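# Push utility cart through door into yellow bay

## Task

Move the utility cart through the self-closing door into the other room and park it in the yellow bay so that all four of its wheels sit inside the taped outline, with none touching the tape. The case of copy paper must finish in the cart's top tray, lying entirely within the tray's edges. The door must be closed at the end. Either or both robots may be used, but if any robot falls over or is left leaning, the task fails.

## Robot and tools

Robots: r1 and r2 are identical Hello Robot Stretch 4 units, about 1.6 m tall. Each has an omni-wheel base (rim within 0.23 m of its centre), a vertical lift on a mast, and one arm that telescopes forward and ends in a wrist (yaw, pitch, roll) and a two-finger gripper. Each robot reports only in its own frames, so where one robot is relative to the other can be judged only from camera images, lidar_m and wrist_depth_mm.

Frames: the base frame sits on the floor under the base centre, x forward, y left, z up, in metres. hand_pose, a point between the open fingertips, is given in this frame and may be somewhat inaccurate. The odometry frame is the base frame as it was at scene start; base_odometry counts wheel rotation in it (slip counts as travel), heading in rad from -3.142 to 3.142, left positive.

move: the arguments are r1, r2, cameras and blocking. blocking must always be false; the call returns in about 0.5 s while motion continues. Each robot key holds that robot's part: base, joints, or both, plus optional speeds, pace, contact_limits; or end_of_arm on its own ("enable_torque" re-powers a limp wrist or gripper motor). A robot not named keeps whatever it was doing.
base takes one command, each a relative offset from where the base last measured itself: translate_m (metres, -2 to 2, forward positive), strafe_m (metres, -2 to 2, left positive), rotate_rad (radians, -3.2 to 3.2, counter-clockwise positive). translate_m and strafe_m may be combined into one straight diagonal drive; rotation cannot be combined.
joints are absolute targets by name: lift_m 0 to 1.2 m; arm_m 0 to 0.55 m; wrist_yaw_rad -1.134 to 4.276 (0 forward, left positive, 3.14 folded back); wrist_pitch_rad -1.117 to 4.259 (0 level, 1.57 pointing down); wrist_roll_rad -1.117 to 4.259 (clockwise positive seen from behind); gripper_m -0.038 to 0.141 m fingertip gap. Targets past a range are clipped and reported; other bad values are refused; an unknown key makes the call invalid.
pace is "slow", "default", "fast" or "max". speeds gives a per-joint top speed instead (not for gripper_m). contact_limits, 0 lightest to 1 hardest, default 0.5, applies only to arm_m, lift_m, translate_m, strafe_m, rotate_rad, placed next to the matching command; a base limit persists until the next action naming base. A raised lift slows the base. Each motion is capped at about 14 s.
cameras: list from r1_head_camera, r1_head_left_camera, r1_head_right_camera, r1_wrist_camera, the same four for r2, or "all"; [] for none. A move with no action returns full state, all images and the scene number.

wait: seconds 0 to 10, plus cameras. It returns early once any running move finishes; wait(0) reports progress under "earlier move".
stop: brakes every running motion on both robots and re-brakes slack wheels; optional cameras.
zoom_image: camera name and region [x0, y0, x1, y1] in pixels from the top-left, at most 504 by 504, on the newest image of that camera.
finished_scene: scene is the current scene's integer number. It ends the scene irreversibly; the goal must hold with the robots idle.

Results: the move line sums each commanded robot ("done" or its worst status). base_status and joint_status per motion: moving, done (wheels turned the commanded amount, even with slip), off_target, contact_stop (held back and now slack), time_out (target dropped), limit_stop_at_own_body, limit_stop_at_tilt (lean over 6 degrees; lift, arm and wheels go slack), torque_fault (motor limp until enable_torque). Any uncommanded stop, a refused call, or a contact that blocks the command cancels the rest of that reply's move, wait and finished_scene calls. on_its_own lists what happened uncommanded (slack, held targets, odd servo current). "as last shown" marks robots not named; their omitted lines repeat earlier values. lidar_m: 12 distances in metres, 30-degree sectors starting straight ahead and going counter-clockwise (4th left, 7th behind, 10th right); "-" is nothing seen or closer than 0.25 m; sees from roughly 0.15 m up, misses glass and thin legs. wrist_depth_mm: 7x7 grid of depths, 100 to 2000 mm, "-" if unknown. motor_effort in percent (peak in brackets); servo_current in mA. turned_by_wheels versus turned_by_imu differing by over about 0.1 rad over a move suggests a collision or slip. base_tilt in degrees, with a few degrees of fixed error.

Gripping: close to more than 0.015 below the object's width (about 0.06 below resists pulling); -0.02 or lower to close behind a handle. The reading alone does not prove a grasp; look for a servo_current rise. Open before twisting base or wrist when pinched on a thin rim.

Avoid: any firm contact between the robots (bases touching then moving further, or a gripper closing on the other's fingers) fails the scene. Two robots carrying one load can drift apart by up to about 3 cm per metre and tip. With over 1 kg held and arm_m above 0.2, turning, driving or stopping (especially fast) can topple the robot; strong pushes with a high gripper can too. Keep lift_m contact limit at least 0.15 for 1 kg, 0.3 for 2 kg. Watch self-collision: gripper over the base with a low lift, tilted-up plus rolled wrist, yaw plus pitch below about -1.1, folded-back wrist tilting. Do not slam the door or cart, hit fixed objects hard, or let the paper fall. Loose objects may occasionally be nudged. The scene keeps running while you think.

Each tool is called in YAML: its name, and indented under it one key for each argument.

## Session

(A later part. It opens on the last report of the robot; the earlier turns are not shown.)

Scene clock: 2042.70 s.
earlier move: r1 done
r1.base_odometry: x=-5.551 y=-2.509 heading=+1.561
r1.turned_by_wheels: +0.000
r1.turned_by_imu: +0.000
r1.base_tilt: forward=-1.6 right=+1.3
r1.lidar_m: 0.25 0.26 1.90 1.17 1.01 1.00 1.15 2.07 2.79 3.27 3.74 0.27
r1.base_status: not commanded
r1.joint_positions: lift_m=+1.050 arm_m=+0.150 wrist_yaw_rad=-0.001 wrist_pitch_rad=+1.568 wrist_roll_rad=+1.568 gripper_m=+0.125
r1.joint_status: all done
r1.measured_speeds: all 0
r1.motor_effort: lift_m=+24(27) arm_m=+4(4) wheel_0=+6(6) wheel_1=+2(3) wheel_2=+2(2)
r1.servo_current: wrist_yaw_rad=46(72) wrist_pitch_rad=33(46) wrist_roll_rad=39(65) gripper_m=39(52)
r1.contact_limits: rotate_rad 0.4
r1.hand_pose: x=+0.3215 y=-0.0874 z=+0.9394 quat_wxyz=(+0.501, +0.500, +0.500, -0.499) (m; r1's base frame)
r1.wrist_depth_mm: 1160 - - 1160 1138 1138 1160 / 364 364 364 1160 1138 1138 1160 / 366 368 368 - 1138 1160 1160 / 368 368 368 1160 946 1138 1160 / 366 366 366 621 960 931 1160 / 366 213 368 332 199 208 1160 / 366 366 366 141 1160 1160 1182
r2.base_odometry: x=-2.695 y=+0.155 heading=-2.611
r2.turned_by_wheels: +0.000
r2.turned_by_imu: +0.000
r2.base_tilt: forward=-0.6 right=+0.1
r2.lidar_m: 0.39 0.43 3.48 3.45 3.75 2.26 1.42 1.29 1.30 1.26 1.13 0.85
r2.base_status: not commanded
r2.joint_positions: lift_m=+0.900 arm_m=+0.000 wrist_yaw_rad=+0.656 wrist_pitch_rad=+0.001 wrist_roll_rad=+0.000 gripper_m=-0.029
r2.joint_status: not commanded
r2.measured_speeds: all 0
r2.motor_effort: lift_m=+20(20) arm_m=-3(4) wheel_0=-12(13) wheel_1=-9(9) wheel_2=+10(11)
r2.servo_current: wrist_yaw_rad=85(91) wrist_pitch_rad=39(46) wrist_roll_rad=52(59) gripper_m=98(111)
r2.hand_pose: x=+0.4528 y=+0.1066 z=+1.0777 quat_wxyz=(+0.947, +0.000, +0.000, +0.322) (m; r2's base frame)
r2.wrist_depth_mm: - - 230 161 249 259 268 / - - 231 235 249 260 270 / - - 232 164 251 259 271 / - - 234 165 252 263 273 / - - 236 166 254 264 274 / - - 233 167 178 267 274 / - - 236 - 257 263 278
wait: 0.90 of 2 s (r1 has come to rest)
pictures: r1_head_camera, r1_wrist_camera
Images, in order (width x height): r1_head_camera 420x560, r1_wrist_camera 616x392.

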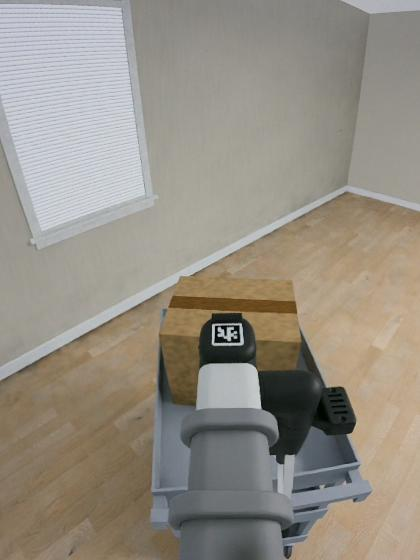

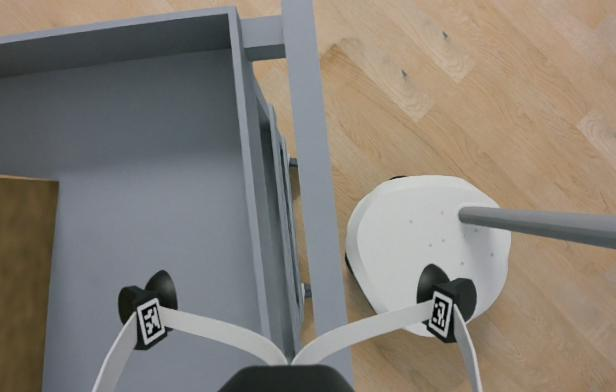

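move:
  blocking: false
  r1: {"base": {"translate_m": -0.28, "strafe_m": 0.0}, "joints": {"arm_m": 0.05}}

wait:
  seconds: 2.5
  cameras: ["r1_head_camera", "r1_wrist_camera"]

Scene clock: 2047.20 s.
move: r1 moving
r1.base_odometry: x=-5.551 y=-2.541 heading=+1.560
r1.turned_by_wheels: +0.000
r1.turned_by_imu: +0.000
r1.base_tilt: forward=-1.6 right=+1.3
r1.lidar_m: 0.27 0.29 1.96 1.14 0.98 0.98 1.14 2.02 2.80 3.22 3.74 0.33
r1.base_status: translate_m moving; strafe_m moving
r1.joint_positions: lift_m=+1.050 arm_m=+0.099 wrist_yaw_rad=-0.001 wrist_pitch_rad=+1.568 wrist_roll_rad=+1.568 gripper_m=+0.125
r1.joint_status: arm_m moving
r1.measured_speeds: translate_m=-0.120 strafe_m=+0.000 rotate_rad=-0.001 lift_m=+0.000 arm_m=-0.195 wrist_yaw_rad=+0.000 wrist_pitch_rad=+0.000 wrist_roll_rad=+0.000
r1.motor_effort: lift_m=+24(24) arm_m=-5(8) wheel_0=-7(8) wheel_1=-6(7) wheel_2=+9(9)
r1.servo_current: wrist_yaw_rad=39(78) wrist_pitch_rad=39(52) wrist_roll_rad=52(52) gripper_m=46(46)
r1.hand_pose: x=+0.2708 y=-0.0874 z=+0.9394 quat_wxyz=(+0.501, +0.500, +0.500, -0.499) (m; r1's base frame)
r1.wrist_depth_mm: - - 1138 1160 1138 1182 1160 / 366 368 436 1160 1138 1138 1160 / 366 366 297 1160 1160 1160 1160 / 366 366 362 1160 946 1138 1160 / 366 366 345 1138 917 946 1160 / 366 213 297 1118 213 208 1160 / 368 368 353 145 1182 1160 1160
r2: as last shown
r2.base_tilt: forward=-0.7 right=+0.1
r2.lidar_m: 0.41 0.44 3.48 3.46 3.77 2.23 1.44 1.29 1.31 1.25 1.13 0.83
r2.motor_effort: lift_m=+20(20) arm_m=-3(4) wheel_0=-12(13) wheel_1=-9(9) wheel_2=+11(11)
r2.servo_current: wrist_yaw_rad=85(85) wrist_pitch_rad=39(46) wrist_roll_rad=52(59) gripper_m=98(104)
r2.wrist_depth_mm: - - 231 161 249 258 268 / - - 231 235 250 259 268 / - - 233 164 251 260 270 / - - 234 165 251 262 272 / - - 236 167 254 264 273 / - - 233 167 178 266 274 / - - 236 - 258 263 277
pictures: none

Scene clock: 2049.10 s.
earlier move: r1 done
r1.base_odometry: x=-5.554 y=-2.789 heading=+1.560
r1.turned_by_wheels: +0.000
r1.turned_by_imu: +0.000
r1.base_tilt: forward=-1.6 right=+1.2
r1.lidar_m: 0.53 0.53 1.65 0.94 0.78 0.80 0.95 1.65 2.64 3.03 3.85 0.59
r1.base_status: done
r1.joint_positions: lift_m=+1.050 arm_m=+0.050 wrist_yaw_rad=-0.001 wrist_pitch_rad=+1.568 wrist_roll_rad=+1.568 gripper_m=+0.125
r1.joint_status: all done
r1.measured_speeds: all 0
r1.motor_effort: lift_m=+24(24) arm_m=-4(8) wheel_0=-3(9) wheel_1=-1(8) wheel_2=+1(9)
r1.servo_current: wrist_yaw_rad=52(78) wrist_pitch_rad=39(52) wrist_roll_rad=65(65) gripper_m=39(52)
r1.hand_pose: x=+0.2216 y=-0.0874 z=+0.9394 quat_wxyz=(+0.501, +0.500, +0.500, -0.499) (m; r1's base frame)
r1.wrist_depth_mm: 1160 1138 1138 1138 1160 1138 1118 / 1118 1160 1160 1138 1138 1160 1138 / 654 1138 1138 1138 1160 1160 1160 / 654 1160 1160 1160 931 1160 1160 / 647 1008 1160 1160 946 1160 1118 / 661 195 1160 1160 212 208 1160 / - 1160 1138 145 1160 1160 1160
r2.base_odometry: x=-2.695 y=+0.155 heading=-2.611
r2.turned_by_wheels: +0.000
r2.turned_by_imu: +0.000
r2.base_tilt: forward=-0.6 right=+0.1
r2.lidar_m: 0.41 0.45 3.48 3.45 3.89 2.23 1.44 1.30 1.29 1.26 1.14 0.85
r2.base_status: not commanded
r2.joint_positions: lift_m=+0.900 arm_m=+0.000 wrist_yaw_rad=+0.656 wrist_pitch_rad=+0.001 wrist_roll_rad=+0.000 gripper_m=-0.029
r2.joint_status: not commanded
r2.measured_speeds: all 0
r2.motor_effort: lift_m=+20(20) arm_m=-3(4) wheel_0=-12(13) wheel_1=-8(9) wheel_2=+10(11)
r2.servo_current: wrist_yaw_rad=85(91) wrist_pitch_rad=46(46) wrist_roll_rad=39(59) gripper_m=98(111)
r2.hand_pose: x=+0.4528 y=+0.1066 z=+1.0777 quat_wxyz=(+0.947, +0.000, +0.000, +0.322) (m; r2's base frame)
r2.wrist_depth_mm: - - 230 162 249 258 267 / - - 231 235 251 259 267 / - - 231 164 251 260 270 / - - 233 165 252 263 273 / - - 236 167 253 264 273 / - - 233 167 178 266 274 / - - 236 - 258 262 277
wait: 1.90 of 2.5 s (r1 has come to rest)
pictures: r1_head_camera, r1_wrist_camera
Images, in order (width x height): r1_head_camera 420x560, r1_wrist_camera 616x392.

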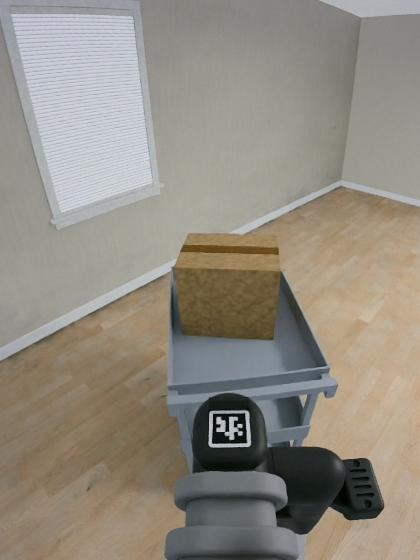

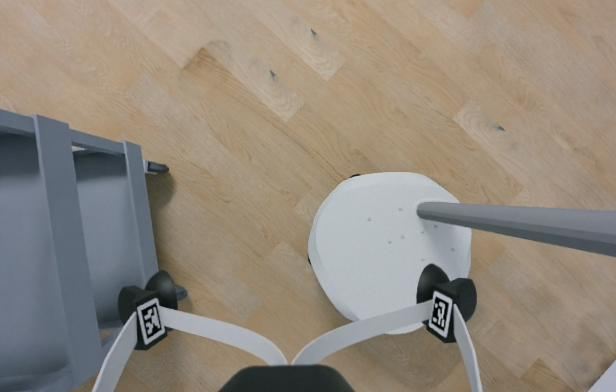

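move:
  blocking: false
  r1: {"base": {"rotate_rad": -1.51}, "joints": {"arm_m": 0.0}}

wait:
  seconds: 5

move:
  blocking: false
  r1: {"base": {"translate_m": -0.67, "strafe_m": 0.37}, "contact_limits": {"translate_m": 0.3}}

wait:
  seconds: 6

Scene clock: 2066.33 s.
move: r1 moving
r1.base_odometry: x=-5.554 y=-2.789 heading=+1.377
r1.turned_by_wheels: -0.183
r1.turned_by_imu: -0.184
r1.base_tilt: forward=-1.6 right=+1.3
r1.lidar_m: 0.52 0.54 2.10 1.08 0.81 0.79 0.86 1.28 2.63 2.80 3.82 0.64
r1.base_status: rotate_rad moving
r1.joint_positions: lift_m=+1.050 arm_m=+0.008 wrist_yaw_rad=-0.001 wrist_pitch_rad=+1.568 wrist_roll_rad=+1.568 gripper_m=+0.125
r1.joint_status: arm_m moving
r1.measured_speeds: translate_m=-0.001 strafe_m=+0.000 rotate_rad=-0.713 lift_m=+0.000 arm_m=-0.088 wrist_yaw_rad=+0.000 wrist_pitch_rad=+0.000 wrist_roll_rad=+0.000
r1.motor_effort: lift_m=+24(24) arm_m=-4(6) wheel_0=+7(7) wheel_1=+6(7) wheel_2=+5(7)
r1.servo_current: wrist_yaw_rad=33(59) wrist_pitch_rad=39(46) wrist_roll_rad=46(52) gripper_m=46(46)
r1.hand_pose: x=+0.1799 y=-0.0874 z=+0.9394 quat_wxyz=(+0.501, +0.500, +0.500, -0.499) (m; r1's base frame)
r1.wrist_depth_mm: 1160 1182 1160 1138 1160 1160 1138 / 1138 1138 1160 1182 1138 1182 1160 / 1138 1160 1160 1138 1160 1138 1138 / 691 1160 1205 1160 946 1160 1160 / 654 1138 1138 960 960 960 394 / 676 195 1160 1160 212 208 1160 / 668 1182 1160 145 1160 1160 1138
r2: as last shown
r2.lidar_m: 0.41 0.42 3.48 3.45 3.85 2.23 1.44 1.30 1.32 1.25 1.13 0.83
r2.motor_effort: lift_m=+20(20) arm_m=-3(4) wheel_0=-12(13) wheel_1=-9(9) wheel_2=+11(11)
r2.servo_current: wrist_yaw_rad=85(91) wrist_pitch_rad=39(46) wrist_roll_rad=33(52) gripper_m=98(111)
r2.wrist_depth_mm: - - 230 162 248 258 268 / - - 230 235 250 259 270 / - - 232 164 251 262 272 / - - 233 165 251 263 272 / - - 236 167 255 264 273 / - - 232 167 178 266 276 / - - 236 - 258 262 277
pictures: none

Scene clock: 2068.17 s.
earlier move: r1 done
r1.base_odometry: x=-5.554 y=-2.789 heading=+0.051
r1.turned_by_wheels: -1.326
r1.turned_by_imu: -1.334
r1.base_tilt: forward=-1.6 right=+1.3
r1.lidar_m: 3.13 3.83 0.57 0.51 2.10 1.50 0.89 0.80 0.81 0.99 1.83 2.60
r1.base_status: done
r1.joint_positions: lift_m=+1.050 arm_m=+0.000 wrist_yaw_rad=-0.001 wrist_pitch_rad=+1.568 wrist_roll_rad=+1.568 gripper_m=+0.125
r1.joint_status: all done
r1.measured_speeds: all 0
r1.motor_effort: lift_m=+24(24) arm_m=-4(6) wheel_0=+3(8) wheel_1=+3(8) wheel_2=+2(8)
r1.servo_current: wrist_yaw_rad=59(59) wrist_pitch_rad=39(46) wrist_roll_rad=52(65) gripper_m=46(46)
r1.hand_pose: x=+0.1716 y=-0.0874 z=+0.9394 quat_wxyz=(+0.501, +0.500, +0.500, -0.499) (m; r1's base frame)
r1.wrist_depth_mm: 1160 1160 1160 1182 1160 1160 - / 1160 1138 1182 1182 1160 1182 1160 / 1098 1160 1160 1160 1160 1138 1160 / 1138 1138 1138 1160 946 1160 1160 / 1160 1160 1138 946 946 946 362 / 1160 213 1160 1182 212 208 1160 / 1160 1160 1138 145 1138 1138 1138
r2.base_odometry: x=-2.695 y=+0.155 heading=-2.611
r2.turned_by_wheels: +0.000
r2.turned_by_imu: +0.000
r2.base_tilt: forward=-0.6 right=+0.1
r2.lidar_m: 0.42 0.44 3.47 3.45 3.84 2.29 1.43 1.30 1.32 1.24 1.12 0.86
r2.base_status: not commanded
r2.joint_positions: lift_m=+0.900 arm_m=+0.000 wrist_yaw_rad=+0.656 wrist_pitch_rad=+0.001 wrist_roll_rad=+0.000 gripper_m=-0.029
r2.joint_status: not commanded
r2.measured_speeds: all 0
r2.motor_effort: lift_m=+20(20) arm_m=-3(4) wheel_0=-12(13) wheel_1=-8(9) wheel_2=+11(11)
r2.servo_current: wrist_yaw_rad=78(91) wrist_pitch_rad=39(46) wrist_roll_rad=59(59) gripper_m=98(111)
r2.hand_pose: x=+0.4528 y=+0.1066 z=+1.0777 quat_wxyz=(+0.947, +0.000, +0.000, +0.322) (m; r2's base frame)
r2.wrist_depth_mm: - - 229 162 249 258 270 / - - 230 234 249 259 270 / - - 233 164 251 260 270 / - - 234 165 251 263 272 / - - 235 167 254 265 273 / - - 234 167 178 265 274 / - - 236 - 258 262 278
wait: 1.83 of 5 s (r1 has come to rest)
pictures: none

Scene clock: 2068.67 s.
move: r1 moving
r1.base_odometry: x=-5.586 y=-2.774 heading=+0.051
r1.turned_by_wheels: +0.000
r1.turned_by_imu: +0.000
r1.base_tilt: forward=-1.6 right=+1.3
r1.lidar_m: 3.20 3.86 0.54 0.50 2.07 1.45 0.90 0.80 0.80 0.96 1.82 2.64
r1.base_status: translate_m moving; strafe_m moving
r1.joint_positions: lift_m=+1.050 arm_m=+0.000 wrist_yaw_rad=-0.001 wrist_pitch_rad=+1.568 wrist_roll_rad=+1.568 gripper_m=+0.125
r1.joint_status: not commanded
r1.measured_speeds: translate_m=-0.121 strafe_m=+0.068 rotate_rad=+0.003 lift_m=+0.000 arm_m=+0.000 wrist_yaw_rad=+0.000 wrist_pitch_rad=+0.000 wrist_roll_rad=+0.000
r1.motor_effort: lift_m=+24(24) arm_m=-4(5) wheel_0=-7(10) wheel_1=+0(3) wheel_2=+8(11)
r1.servo_current: wrist_yaw_rad=33(59) wrist_pitch_rad=46(46) wrist_roll_rad=46(65) gripper_m=46(52)
r1.contact_limits: translate_m 0.3
r1.hand_pose: x=+0.1716 y=-0.0874 z=+0.9394 quat_wxyz=(+0.501, +0.500, +0.500, -0.499) (m; r1's base frame)
r1.wrist_depth_mm: 1160 1160 1138 1160 1160 1160 - / 1138 1138 1138 1160 1160 1160 1138 / 1182 1138 1160 1160 1182 1182 1138 / 1160 1160 1182 1138 946 1138 1138 / 1160 1160 1160 946 946 946 364 / 1138 213 1160 1182 213 207 1138 / 1160 1138 1138 145 1160 1160 1138
r2: as last shown
r2.base_tilt: forward=-0.7 right=+0.1
r2.lidar_m: 0.41 0.43 3.47 3.48 3.90 2.26 1.45 1.30 1.32 1.27 1.13 0.86
r2.motor_effort: lift_m=+20(20) arm_m=-3(4) wheel_0=-12(13) wheel_1=-9(9) wheel_2=+11(11)
r2.servo_current: wrist_yaw_rad=85(91) wrist_pitch_rad=39(46) wrist_roll_rad=52(52) gripper_m=104(104)
r2.wrist_depth_mm: - - 229 161 249 257 268 / - - 231 235 250 259 268 / - - 232 164 251 260 271 / - - 234 165 252 263 272 / - - 235 167 255 265 276 / - - 233 167 178 266 276 / - - 236 - 257 262 278
pictures: none

Scene clock: 2072.07 s.
earlier move: r1 done
r1.base_odometry: x=-6.241 y=-2.454 heading=+0.051
r1.turned_by_wheels: +0.000
r1.turned_by_imu: +0.001
r1.base_tilt: forward=-1.6 right=+1.3
r1.lidar_m: 0.81 0.57 0.76 1.56 1.37 1.01 0.62 0.55 0.55 0.67 1.27 3.32
r1.base_status: done
r1.joint_positions: lift_m=+1.050 arm_m=+0.000 wrist_yaw_rad=-0.001 wrist_pitch_rad=+1.568 wrist_roll_rad=+1.568 gripper_m=+0.125
r1.joint_status: not commanded
r1.measured_speeds: all 0
r1.motor_effort: lift_m=+24(24) arm_m=-5(5) wheel_0=-1(12) wheel_1=-2(5) wheel_2=+0(11)
r1.servo_current: wrist_yaw_rad=52(72) wrist_pitch_rad=46(52) wrist_roll_rad=46(72) gripper_m=46(52)
r1.contact_limits: translate_m 0.3
r1.hand_pose: x=+0.1716 y=-0.0874 z=+0.9394 quat_wxyz=(+0.501, +0.500, +0.500, -0.499) (m; r1's base frame)
r1.wrist_depth_mm: 1138 1160 1138 1182 1138 - - / 1138 1160 1182 1160 1138 1205 - / 1138 1138 1160 1138 1160 1138 - / 1160 1160 1160 1138 946 1182 1138 / 1182 1138 1160 960 946 1160 362 / 1160 213 1138 1160 212 208 1138 / - 144 1160 145 1138 1118 1160
r2.base_odometry: x=-2.695 y=+0.155 heading=-2.611
r2.turned_by_wheels: +0.000
r2.turned_by_imu: +0.000
r2.base_tilt: forward=-0.6 right=+0.1
r2.lidar_m: 0.39 0.45 3.48 3.46 4.67 2.24 1.44 1.29 1.30 1.27 1.14 0.85
r2.base_status: not commanded
r2.joint_positions: lift_m=+0.900 arm_m=+0.000 wrist_yaw_rad=+0.656 wrist_pitch_rad=+0.001 wrist_roll_rad=+0.000 gripper_m=-0.029
r2.joint_status: not commanded
r2.measured_speeds: all 0
r2.motor_effort: lift_m=+20(20) arm_m=-3(4) wheel_0=-13(13) wheel_1=-9(9) wheel_2=+11(11)
r2.servo_current: wrist_yaw_rad=91(91) wrist_pitch_rad=46(46) wrist_roll_rad=39(65) gripper_m=98(111)
r2.hand_pose: x=+0.4528 y=+0.1066 z=+1.0777 quat_wxyz=(+0.947, +0.000, +0.000, +0.322) (m; r2's base frame)
r2.wrist_depth_mm: - - 230 162 249 257 270 / - - 230 236 251 258 268 / - - 233 164 251 262 271 / - - 233 165 251 262 272 / - - 235 167 253 264 274 / - - 233 167 178 266 276 / - - 235 - 259 263 277
wait: 3.40 of 6 s (r1 has come to rest)
pictures: none

move:
  blocking: false
  r1: {"base": {"translate_m": 0.0, "strafe_m": 0.80}, "contact_limits": {"translate_m": 0.3}}

wait:
  seconds: 6
  cameras: ["r1_head_camera", "r1_wrist_camera"]

Scene clock: 2085.47 s.
move: r1 moving
r1.base_odometry: x=-6.243 y=-2.418 heading=+0.051
r1.turned_by_wheels: +0.000
r1.turned_by_imu: +0.000
r1.base_tilt: forward=-1.6 right=+1.3
r1.lidar_m: 0.59 0.54 0.75 1.55 1.36 1.06 0.65 0.55 0.59 0.70 1.30 3.37
r1.base_status: translate_m moving; strafe_m moving
r1.joint_positions: lift_m=+1.050 arm_m=+0.000 wrist_yaw_rad=-0.001 wrist_pitch_rad=+1.568 wrist_roll_rad=+1.568 gripper_m=+0.125
r1.joint_status: not commanded
r1.measured_speeds: translate_m=-0.001 strafe_m=+0.140 rotate_rad=+0.005 lift_m=+0.000 arm_m=+0.000 wrist_yaw_rad=+0.000 wrist_pitch_rad=+0.000 wrist_roll_rad=+0.000
r1.motor_effort: lift_m=+24(24) arm_m=-4(4) wheel_0=-7(9) wheel_1=+9(11) wheel_2=-1(1)
r1.servo_current: wrist_yaw_rad=52(59) wrist_pitch_rad=39(52) wrist_roll_rad=26(59) gripper_m=46(46)
r1.contact_limits: translate_m 0.3
r1.hand_pose: x=+0.1716 y=-0.0874 z=+0.9394 quat_wxyz=(+0.501, +0.500, +0.500, -0.499) (m; r1's base frame)
r1.wrist_depth_mm: 1160 1138 1138 1160 1160 - - / 1138 1138 1138 1160 1160 1160 - / 1160 1138 1160 1160 1160 1182 - / 1160 1138 1160 1182 946 1160 1138 / 1160 1138 1160 931 946 1138 359 / 1160 211 1160 1160 213 208 1138 / - 144 1182 146 1160 1160 1160
r2: as last shown
r2.lidar_m: 0.39 0.43 3.48 3.47 4.66 2.23 1.44 1.30 1.29 1.25 1.14 0.87
r2.motor_effort: lift_m=+20(20) arm_m=-4(4) wheel_0=-12(13) wheel_1=-9(9) wheel_2=+10(11)
r2.servo_current: wrist_yaw_rad=85(91) wrist_pitch_rad=33(39) wrist_roll_rad=52(59) gripper_m=98(104)
r2.wrist_depth_mm: - - 229 162 248 258 270 / - - 229 235 250 260 268 / - - 232 164 252 259 271 / - - 234 165 252 263 272 / - - 235 167 254 264 273 / - - 233 167 178 266 274 / - - 236 - 258 263 277
pictures: none

Scene clock: 2088.97 s.
earlier move: r1 done
r1.base_odometry: x=-6.282 y=-1.655 heading=+0.051
r1.turned_by_wheels: +0.000
r1.turned_by_imu: +0.004
r1.base_tilt: forward=-1.6 right=+1.3
r1.lidar_m: 0.50 4.68 1.47 0.85 0.77 0.79 0.98 1.08 1.08 1.31 0.74 0.55
r1.base_status: done
r1.joint_positions: lift_m=+1.050 arm_m=+0.000 wrist_yaw_rad=-0.001 wrist_pitch_rad=+1.568 wrist_roll_rad=+1.568 gripper_m=+0.125
r1.joint_status: not commanded
r1.measured_speeds: all 0
r1.motor_effort: lift_m=+24(24) arm_m=-4(5) wheel_0=-1(11) wheel_1=+1(11) wheel_2=+0(2)
r1.servo_current: wrist_yaw_rad=39(72) wrist_pitch_rad=46(52) wrist_roll_rad=33(72) gripper_m=46(52)
r1.contact_limits: translate_m 0.3
r1.hand_pose: x=+0.1716 y=-0.0874 z=+0.9394 quat_wxyz=(+0.501, +0.500, +0.500, -0.499) (m; r1's base frame)
r1.wrist_depth_mm: - 1160 1160 1160 1160 1160 1160 / - 1160 1182 1160 1182 1160 1138 / - 1160 1160 1138 1138 1160 1118 / - - 1160 1160 946 1138 1160 / - - 1160 946 931 1160 359 / 554 211 1160 1138 212 208 1182 / 1160 1160 1160 145 1160 1160 1138
r2.base_odometry: x=-2.695 y=+0.155 heading=-2.611
r2.turned_by_wheels: +0.000
r2.turned_by_imu: +0.000
r2.base_tilt: forward=-0.6 right=+0.1
r2.lidar_m: 0.44 0.46 3.48 3.46 4.66 2.24 1.41 1.30 1.32 1.26 1.13 0.86
r2.base_status: not commanded
r2.joint_positions: lift_m=+0.900 arm_m=+0.000 wrist_yaw_rad=+0.656 wrist_pitch_rad=+0.001 wrist_roll_rad=+0.000 gripper_m=-0.029
r2.joint_status: not commanded
r2.measured_speeds: all 0
r2.motor_effort: lift_m=+20(20) arm_m=-3(4) wheel_0=-12(13) wheel_1=-8(9) wheel_2=+10(11)
r2.servo_current: wrist_yaw_rad=72(98) wrist_pitch_rad=46(52) wrist_roll_rad=52(59) gripper_m=104(111)
r2.hand_pose: x=+0.4528 y=+0.1066 z=+1.0777 quat_wxyz=(+0.947, +0.000, +0.000, +0.322) (m; r2's base frame)
r2.wrist_depth_mm: - - 230 161 249 258 268 / - - 230 235 249 259 268 / - - 233 164 251 260 271 / - - 234 165 252 263 272 / - - 236 167 255 264 274 / - - 234 167 178 265 277 / - - 236 - 258 263 277
wait: 3.50 of 6 s (r1 has come to rest)
pictures: r1_head_camera, r1_wrist_camera
Images, in order (width x height): r1_head_camera 420x560, r1_wrist_camera 616x392.

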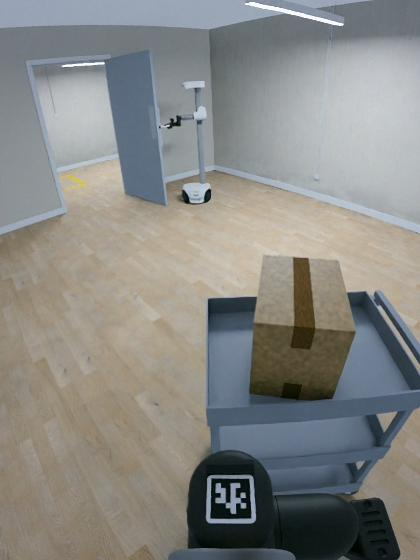

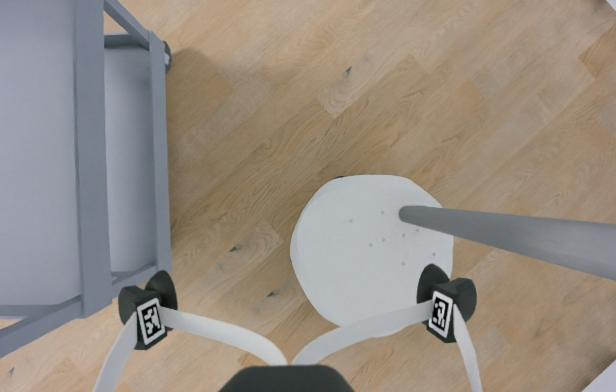

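move:
  blocking: false
  r1: {"base": {"translate_m": -0.05, "strafe_m": 0.07}, "joints": {"gripper_m": -0.02, "wrist_pitch_rad": 0.0, "wrist_roll_rad": 0.0, "lift_m": 0.65}}

wait:
  seconds: 3
  cameras: ["r1_head_camera", "r1_wrist_camera"]

Scene clock: 2108.53 s.
move: r1 moving
r1.base_odometry: x=-6.302 y=-1.630 heading=+0.051
r1.turned_by_wheels: +0.000
r1.turned_by_imu: +0.000
r1.base_tilt: forward=-1.6 right=+1.3
r1.lidar_m: 0.52 4.69 1.34 0.85 0.77 0.76 0.94 1.07 1.11 1.31 0.80 0.55
r1.base_status: translate_m moving; strafe_m moving
r1.joint_positions: lift_m=+1.012 arm_m=+0.000 wrist_yaw_rad=-0.001 wrist_pitch_rad=+0.993 wrist_roll_rad=+0.988 gripper_m=+0.112
r1.joint_status: lift_m moving; wrist_pitch_rad moving; wrist_roll_rad moving; gripper_m moving
r1.measured_speeds: translate_m=-0.071 strafe_m=+0.098 rotate_rad=+0.004 lift_m=-0.146 arm_m=+0.000 wrist_yaw_rad=+0.000 wrist_pitch_rad=-1.799 wrist_roll_rad=-1.819
r1.motor_effort: lift_m=+12(22) arm_m=-4(4) wheel_0=-10(10) wheel_1=+4(7) wheel_2=+6(6)
r1.servo_current: wrist_yaw_rad=59(72) wrist_pitch_rad=117(117) wrist_roll_rad=91(91) gripper_m=85(85)
r1.hand_pose: x=+0.3283 y=-0.0875 z=+0.9490 quat_wxyz=(+0.774, +0.417, +0.419, -0.226) (m; r1's base frame)
r1.wrist_depth_mm: 338 387 433 466 1229 1205 1118 / 357 413 455 - - 1138 1060 / 634 459 449 - - 1118 1025 / 597 535 462 - 1138 1060 991 / 1921 442 488 - 1160 1025 960 / 1808 459 219 1205 211 960 931 / 1708 1430 1366 143 1060 831 732
r2: as last shown
r2.lidar_m: 0.41 0.44 3.47 3.46 4.66 2.25 1.45 1.29 1.31 1.26 1.13 0.84
r2.motor_effort: lift_m=+20(20) arm_m=-3(4) wheel_0=-13(13) wheel_1=-9(9) wheel_2=+11(11)
r2.servo_current: wrist_yaw_rad=85(91) wrist_pitch_rad=39(46) wrist_roll_rad=46(59) gripper_m=98(104)
r2.wrist_depth_mm: - - 230 162 248 257 267 / - - 230 236 251 259 268 / - - 232 164 252 260 270 / - - 232 165 252 262 273 / - - 236 167 253 265 274 / - - 233 167 178 266 277 / - - 235 - 258 263 278
pictures: none

Scene clock: 2110.67 s.
earlier move: r1 done
r1.base_odometry: x=-6.336 y=-1.588 heading=+0.051
r1.turned_by_wheels: +0.000
r1.turned_by_imu: +0.000
r1.base_tilt: forward=-1.6 right=+1.3
r1.lidar_m: 0.54 4.69 1.26 0.77 0.69 0.72 0.88 1.06 1.08 1.31 0.82 0.59
r1.base_status: done
r1.joint_positions: lift_m=+0.650 arm_m=+0.000 wrist_yaw_rad=-0.001 wrist_pitch_rad=+0.007 wrist_roll_rad=+0.002 gripper_m=-0.019
r1.joint_status: all done
r1.measured_speeds: all 0
r1.motor_effort: lift_m=+13(22) arm_m=-4(4) wheel_0=-1(11) wheel_1=+1(7) wheel_2=+2(6)
r1.servo_current: wrist_yaw_rad=59(72) wrist_pitch_rad=46(163) wrist_roll_rad=59(111) gripper_m=59(124)
r1.hand_pose: x=+0.4593 y=-0.0876 z=+0.8267 quat_wxyz=(+1.000, +0.001, +0.003, +0.000) (m; r1's base frame)
r1.wrist_depth_mm: - - - - 424 404 - / - - - - 418 407 - / - - - - 421 410 - / - - - - 424 407 402 / - - 343 347 351 355 364 / - - 345 199 353 - - / - 1921 180 147 144 - 809
r2.base_odometry: x=-2.695 y=+0.155 heading=-2.611
r2.turned_by_wheels: +0.000
r2.turned_by_imu: +0.000
r2.base_tilt: forward=-0.6 right=+0.1
r2.lidar_m: 0.41 0.40 3.47 3.45 4.68 2.24 1.40 1.28 1.31 1.26 1.14 0.84
r2.base_status: not commanded
r2.joint_positions: lift_m=+0.900 arm_m=+0.000 wrist_yaw_rad=+0.656 wrist_pitch_rad=+0.001 wrist_roll_rad=+0.000 gripper_m=-0.029
r2.joint_status: not commanded
r2.measured_speeds: all 0
r2.motor_effort: lift_m=+20(21) arm_m=-4(4) wheel_0=-12(13) wheel_1=-8(9) wheel_2=+10(11)
r2.servo_current: wrist_yaw_rad=91(91) wrist_pitch_rad=39(46) wrist_roll_rad=46(59) gripper_m=111(111)
r2.hand_pose: x=+0.4528 y=+0.1066 z=+1.0777 quat_wxyz=(+0.947, +0.000, +0.000, +0.322) (m; r2's base frame)
r2.wrist_depth_mm: - - 230 161 250 258 268 / - - 232 235 249 259 268 / - - 232 164 251 260 271 / - - 234 165 251 263 273 / - - 235 167 254 265 274 / - - 233 167 178 265 276 / - - 236 - 258 263 277
wait: 2.13 of 3 s (r1 has come to rest)
pictures: r1_head_camera, r1_wrist_camera
Images, in order (width x height): r1_head_camera 420x560, r1_wrist_camera 616x392.

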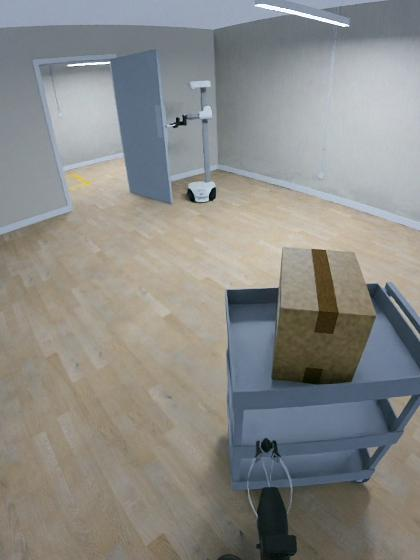

